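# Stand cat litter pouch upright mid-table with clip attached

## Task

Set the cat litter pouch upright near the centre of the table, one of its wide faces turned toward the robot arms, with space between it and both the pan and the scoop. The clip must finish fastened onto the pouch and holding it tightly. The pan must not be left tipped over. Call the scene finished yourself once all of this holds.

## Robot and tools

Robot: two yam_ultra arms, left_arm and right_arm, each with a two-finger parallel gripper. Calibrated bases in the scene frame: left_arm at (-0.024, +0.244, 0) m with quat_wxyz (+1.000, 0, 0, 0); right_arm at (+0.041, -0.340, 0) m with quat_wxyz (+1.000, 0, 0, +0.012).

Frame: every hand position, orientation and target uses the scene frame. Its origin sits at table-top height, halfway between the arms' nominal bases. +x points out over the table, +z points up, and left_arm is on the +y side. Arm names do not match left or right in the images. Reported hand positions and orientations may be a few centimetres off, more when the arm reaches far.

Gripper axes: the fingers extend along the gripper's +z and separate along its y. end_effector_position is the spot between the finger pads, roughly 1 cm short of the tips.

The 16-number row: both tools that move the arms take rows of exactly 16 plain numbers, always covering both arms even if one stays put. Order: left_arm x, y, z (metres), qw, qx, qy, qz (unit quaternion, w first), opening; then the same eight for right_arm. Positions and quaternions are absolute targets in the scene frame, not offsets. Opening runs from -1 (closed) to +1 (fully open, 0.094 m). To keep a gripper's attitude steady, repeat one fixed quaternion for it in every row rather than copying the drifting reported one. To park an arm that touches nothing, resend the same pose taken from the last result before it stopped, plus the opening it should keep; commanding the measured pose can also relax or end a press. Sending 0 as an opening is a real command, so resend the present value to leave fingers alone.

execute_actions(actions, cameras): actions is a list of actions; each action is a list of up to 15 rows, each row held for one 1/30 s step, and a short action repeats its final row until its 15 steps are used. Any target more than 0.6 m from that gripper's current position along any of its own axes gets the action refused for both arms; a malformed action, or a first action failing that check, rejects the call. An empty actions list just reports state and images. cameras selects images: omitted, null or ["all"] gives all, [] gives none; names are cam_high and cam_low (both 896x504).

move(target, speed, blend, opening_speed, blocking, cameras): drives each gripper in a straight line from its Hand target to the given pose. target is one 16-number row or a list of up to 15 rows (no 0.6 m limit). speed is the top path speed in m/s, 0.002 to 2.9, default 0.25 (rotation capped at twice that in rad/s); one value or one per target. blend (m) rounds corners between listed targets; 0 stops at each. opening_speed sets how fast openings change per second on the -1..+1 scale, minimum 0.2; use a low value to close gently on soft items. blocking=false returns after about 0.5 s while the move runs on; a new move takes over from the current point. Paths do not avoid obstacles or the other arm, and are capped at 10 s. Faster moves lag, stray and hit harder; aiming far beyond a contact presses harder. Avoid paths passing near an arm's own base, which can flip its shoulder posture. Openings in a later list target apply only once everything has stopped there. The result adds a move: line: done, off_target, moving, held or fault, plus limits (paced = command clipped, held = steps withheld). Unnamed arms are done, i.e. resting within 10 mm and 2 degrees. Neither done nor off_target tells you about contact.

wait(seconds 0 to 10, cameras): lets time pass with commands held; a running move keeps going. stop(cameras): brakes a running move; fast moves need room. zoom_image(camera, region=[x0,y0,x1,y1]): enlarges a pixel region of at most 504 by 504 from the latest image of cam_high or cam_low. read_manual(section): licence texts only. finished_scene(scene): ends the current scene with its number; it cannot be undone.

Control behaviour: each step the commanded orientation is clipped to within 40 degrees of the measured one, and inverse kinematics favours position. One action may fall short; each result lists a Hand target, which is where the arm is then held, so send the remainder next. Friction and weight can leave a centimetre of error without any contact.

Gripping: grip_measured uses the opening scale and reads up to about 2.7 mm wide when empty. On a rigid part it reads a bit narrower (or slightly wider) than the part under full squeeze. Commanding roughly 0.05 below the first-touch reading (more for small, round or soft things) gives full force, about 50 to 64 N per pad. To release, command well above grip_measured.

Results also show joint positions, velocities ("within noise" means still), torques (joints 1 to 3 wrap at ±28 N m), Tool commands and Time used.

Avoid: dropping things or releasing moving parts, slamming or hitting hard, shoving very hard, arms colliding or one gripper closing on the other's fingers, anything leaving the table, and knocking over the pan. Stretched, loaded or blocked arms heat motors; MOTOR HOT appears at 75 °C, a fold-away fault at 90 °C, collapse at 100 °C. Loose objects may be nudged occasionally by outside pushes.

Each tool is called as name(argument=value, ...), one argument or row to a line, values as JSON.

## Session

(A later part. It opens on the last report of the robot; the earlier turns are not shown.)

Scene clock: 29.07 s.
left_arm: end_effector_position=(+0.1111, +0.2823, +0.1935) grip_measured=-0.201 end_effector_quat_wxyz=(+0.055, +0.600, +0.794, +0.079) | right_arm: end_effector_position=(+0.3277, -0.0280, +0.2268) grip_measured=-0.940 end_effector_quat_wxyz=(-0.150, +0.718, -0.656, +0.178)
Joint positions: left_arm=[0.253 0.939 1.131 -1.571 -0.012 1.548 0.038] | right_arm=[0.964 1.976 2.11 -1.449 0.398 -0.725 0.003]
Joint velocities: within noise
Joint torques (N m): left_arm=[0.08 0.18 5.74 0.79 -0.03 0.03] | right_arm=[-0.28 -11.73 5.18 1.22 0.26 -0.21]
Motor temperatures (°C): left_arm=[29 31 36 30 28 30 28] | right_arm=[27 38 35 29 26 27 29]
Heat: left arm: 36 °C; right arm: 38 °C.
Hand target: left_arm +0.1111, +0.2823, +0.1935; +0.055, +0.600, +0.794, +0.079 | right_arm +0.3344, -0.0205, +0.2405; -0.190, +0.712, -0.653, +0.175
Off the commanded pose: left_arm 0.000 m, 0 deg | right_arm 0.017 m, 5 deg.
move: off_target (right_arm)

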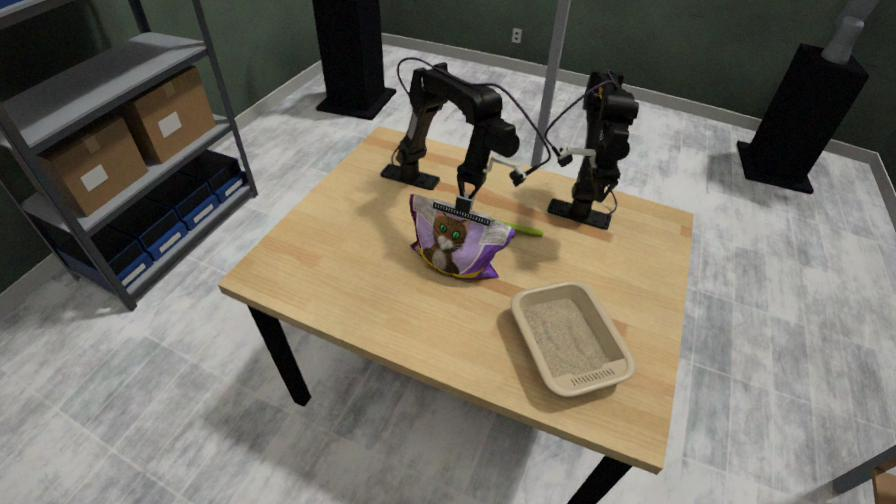

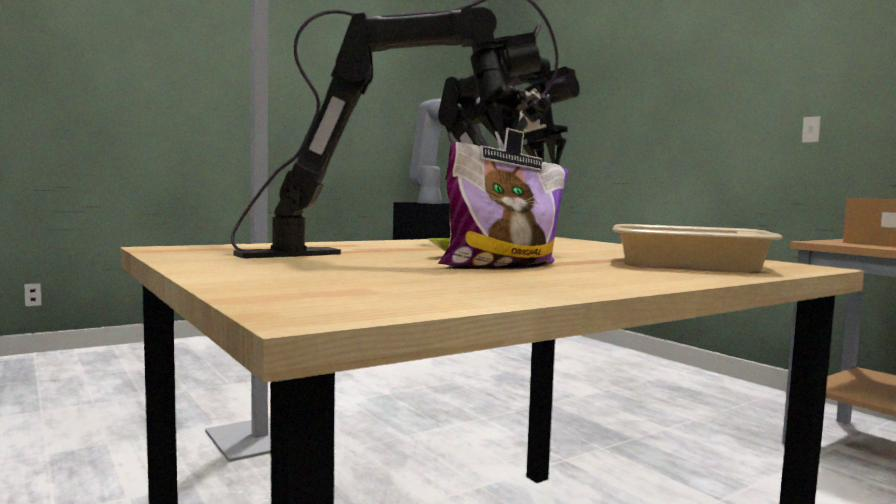

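move(
  target=[0.1111,0.2823,0.1935,0.055,0.600,0.794,0.079,-0.2,0.331,-0.02,0.220,0.1908,-0.7121,0.6525,-0.1748,-1],
  speed=0.06,
)

zoom_image(
  camera="cam_high",
  region=[380, 130, 580, 310],
)

zoom_image(
  camera="cam_low",
  region=[400, 110, 600, 290],
)

Scene clock: 30.30 s.
left_arm: end_effector_position=(+0.1111, +0.2823, +0.1935) grip_measured=-0.201 end_effector_quat_wxyz=(+0.055, +0.600, +0.794, +0.079) | right_arm: end_effector_position=(+0.3329, -0.0287, +0.2149) grip_measured=-0.940 end_effector_quat_wxyz=(-0.167, +0.713, -0.655, +0.190)
Joint positions: left_arm=[0.253 0.939 1.131 -1.571 -0.012 1.548 0.038] | right_arm=[0.964 1.928 1.976 -1.33 0.426 -0.731 0.003]
Joint velocities: within noise
Joint torques (N m): left_arm=[-0.01 0.17 5.81 0.79 -0.01 0.05] | right_arm=[0.5 -10.96 4.55 1.08 -0.02 -0.07]
Motor temperatures (°C): left_arm=[29 31 36 30 28 30 28] | right_arm=[27 39 35 29 26 27 29]
Heat: left arm: 36 °C; right arm: 39 °C.
Hand target: left_arm +0.1111, +0.2823, +0.1935; +0.055, +0.600, +0.794, +0.079 | right_arm +0.3308, -0.0201, +0.2202; -0.190, +0.712, -0.653, +0.175
Off the commanded pose: left_arm 0.000 m, 0 deg | right_arm 0.010 m, 3 deg.
move: off_target (right_arm)

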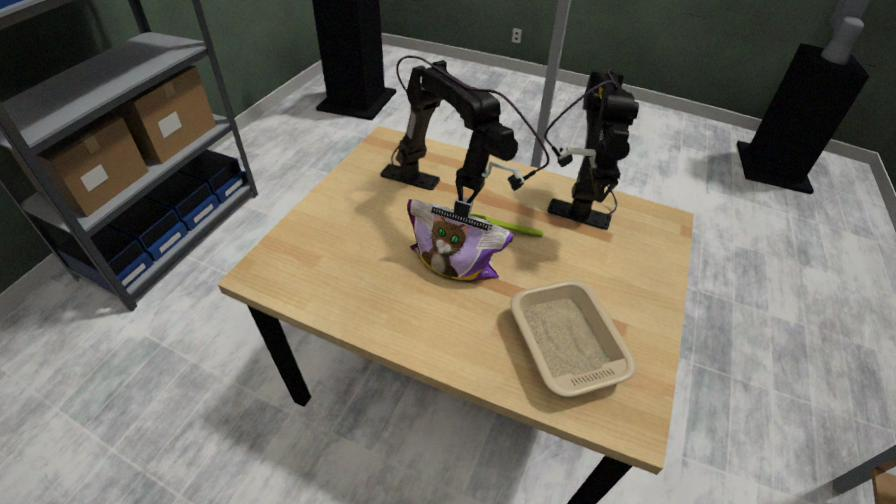

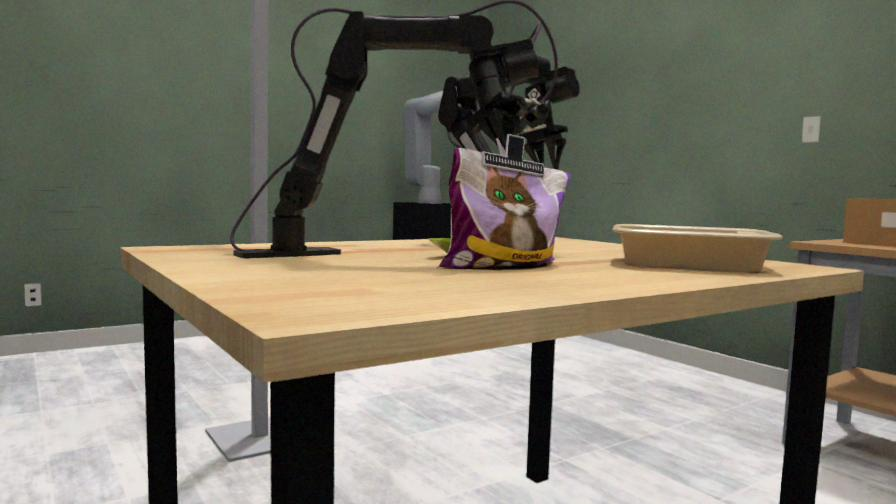

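Scaled by 2.520.

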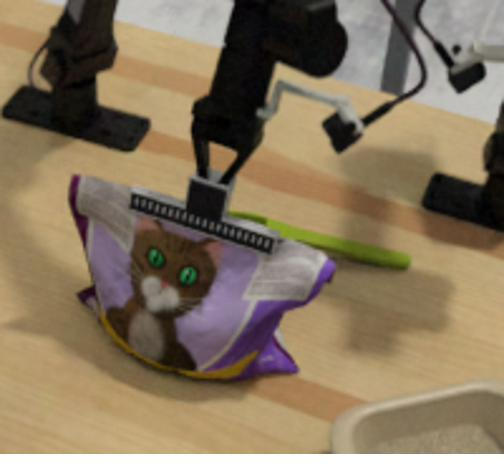

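Scaled by 2.520.

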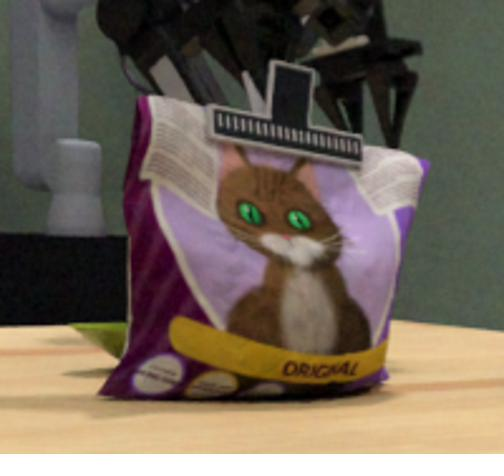

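move(
  target=[
    [0.1111,0.2823,0.1935,0.055,0.600,0.794,0.079,-0.2,0.318,-0.024,0.222,0.1908,-0.7121,0.6525,-0.1748,-1],
    [0.1111,0.2823,0.1935,0.055,0.600,0.794,0.079,-0.2,0.318,-0.024,0.222,0.1908,-0.7121,0.6525,-0.1748,-0.45],
  ],
  speed=0.06,
  opening_speed=0.6,
)

zoom_image(
  camera="cam_high",
  region=[380, 130, 580, 310],
)

zoom_image(
  camera="cam_low",
  region=[400, 110, 600, 290],
)

Scene clock: 32.87 s.
left_arm: end_effector_position=(+0.1111, +0.2823, +0.1935) grip_measured=-0.201 end_effector_quat_wxyz=(+0.055, +0.600, +0.794, +0.079) | right_arm: end_effector_position=(+0.3228, -0.0251, +0.2169) grip_measured=-0.452 end_effector_quat_wxyz=(-0.179, +0.713, -0.653, +0.182)
Joint positions: left_arm=[0.253 0.939 1.131 -1.571 -0.012 1.548 0.038] | right_arm=[0.987 1.891 1.931 -1.301 0.421 -0.715 0.026]
Joint velocities: within noise
Joint torques (N m): left_arm=[0.01 0.25 5.87 0.81 -0.05 0.06] | right_arm=[0.55 -11.19 4.53 0.76 0.11 0.05]
Motor temperatures (°C): left_arm=[29 31 36 30 28 30 28] | right_arm=[27 39 35 29 26 27 29]
Heat: left arm: 36 °C; right arm: 39 °C.
Hand target: left_arm +0.1111, +0.2823, +0.1935; +0.055, +0.600, +0.794, +0.079 | right_arm +0.3181, -0.0241, +0.2220; -0.190, +0.712, -0.653, +0.175
Off the commanded pose: left_arm 0.000 m, 0 deg | right_arm 0.007 m, 2 deg.
move: done; target 2's new opening was sent with right_arm's hand 0.011 m and 3 deg from that target

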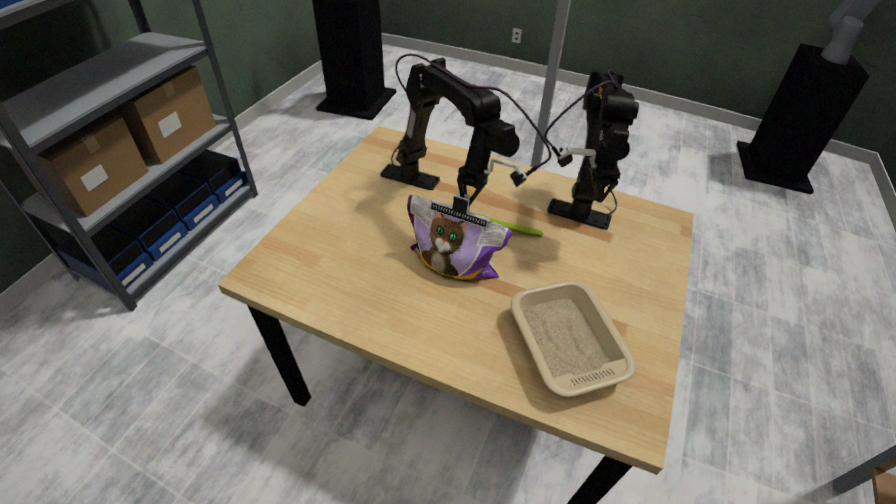

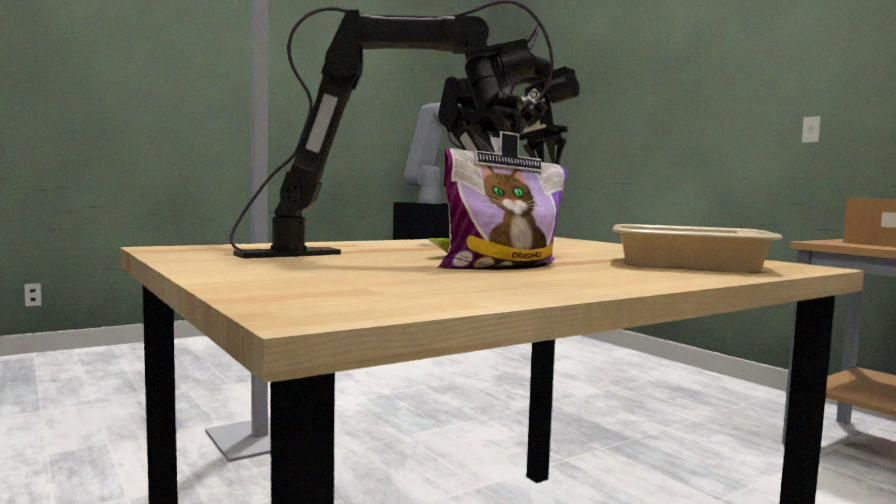

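Scaled by 2.520.

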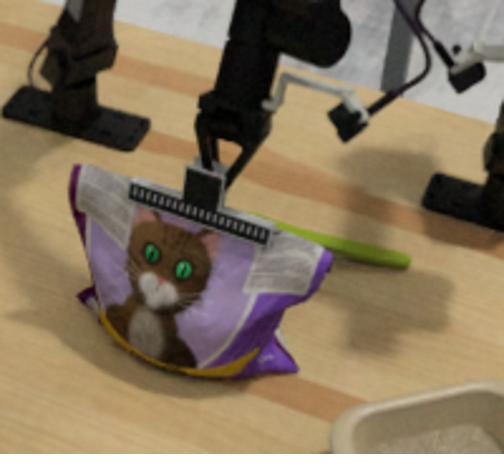

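Scaled by 2.520.

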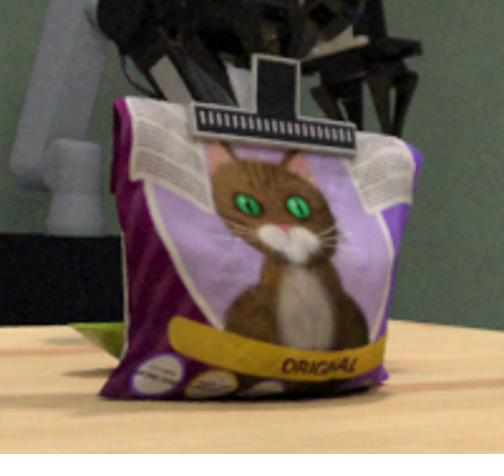

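move(
  target=[
    [0.1111,0.2823,0.1935,0.055,0.600,0.794,0.079,-0.2,0.283,-0.027,0.285,0.1908,-0.7121,0.6525,-0.1748,-0.45],
    [0.1111,0.2823,0.1935,0.055,0.600,0.794,0.079,-0.2,0.22,-0.08,0.31,0.1908,-0.7121,0.6525,-0.1748,-0.45],
  ],
  speed=[0.1,0.2],
)

zoom_image(
  camera="cam_high",
  region=[380, 130, 580, 310],
)

zoom_image(
  camera="cam_low",
  region=[400, 110, 600, 290],
)

Scene clock: 34.90 s.
left_arm: end_effector_position=(+0.1111, +0.2823, +0.1935) grip_measured=-0.201 end_effector_quat_wxyz=(+0.055, +0.600, +0.794, +0.079) | right_arm: end_effector_position=(+0.2208, -0.0795, +0.3131) grip_measured=-0.452 end_effector_quat_wxyz=(-0.246, +0.715, -0.636, +0.155)
Joint positions: left_arm=[0.253 0.939 1.131 -1.571 -0.012 1.548 0.038] | right_arm=[1.194 1.551 1.918 -1.56 0.465 -0.561 0.026]
Joint velocities: within noise
Joint torques (N m): left_arm=[0.24 0.35 6.02 0.82 0.01 0.02] | right_arm=[0.36 -5.11 4.19 0.79 0.35 0.16]
Motor temperatures (°C): left_arm=[29 31 36 30 28 30 28] | right_arm=[27 39 35 29 26 27 28]
Heat: left arm: 36 °C; right arm: 39 °C.
Hand target: left_arm +0.1111, +0.2823, +0.1935; +0.055, +0.600, +0.794, +0.079 | right_arm +0.2202, -0.0801, +0.3094; -0.242, +0.714, -0.637, +0.161
Off the commanded pose: left_arm 0.000 m, 0 deg | right_arm 0.003 m, 7 deg.
joint sent to its limit (right arm) — joint 4 (wrist pitch), lower limit. The joint targets are off in orientation, not in position.
move: off_target (right_arm)

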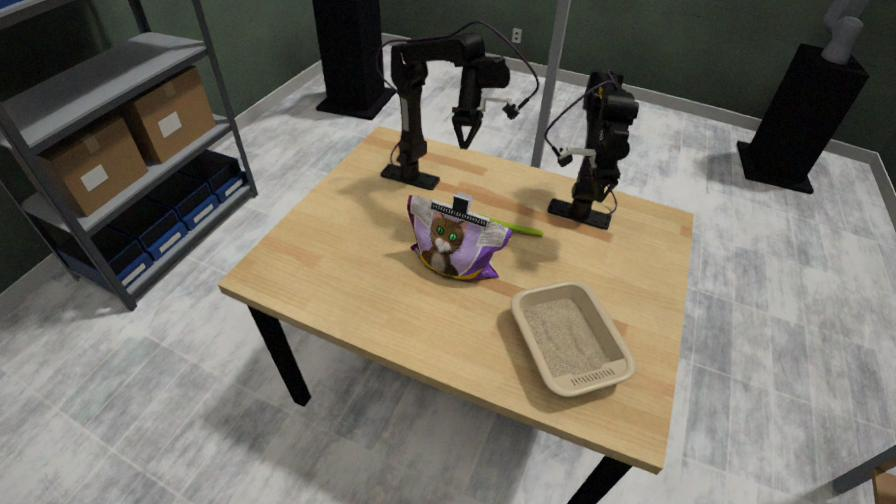

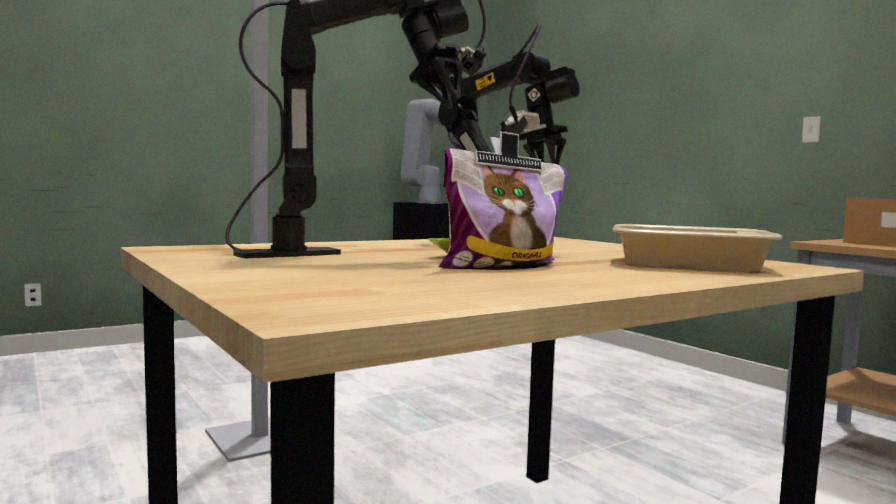

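Scaled by 2.520.

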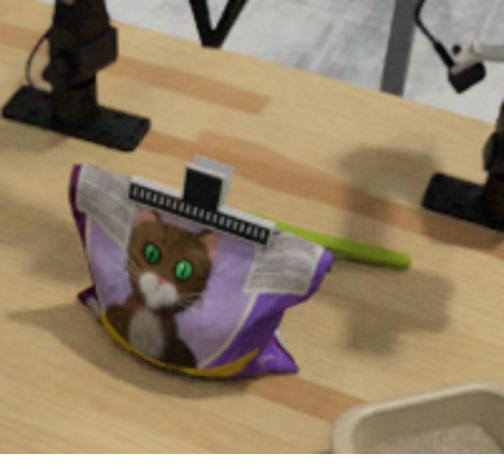

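Scaled by 2.520.

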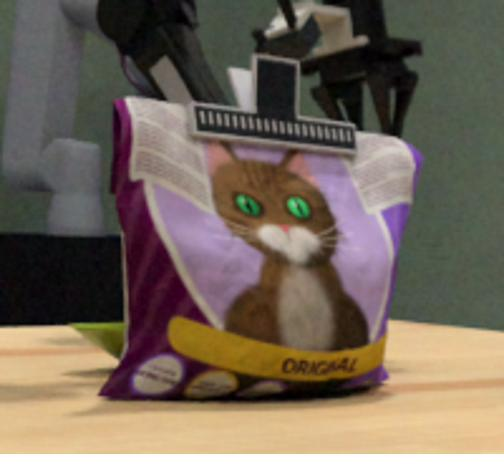

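finished_scene(
  scene=2,
)

The scene is finished: the task was done.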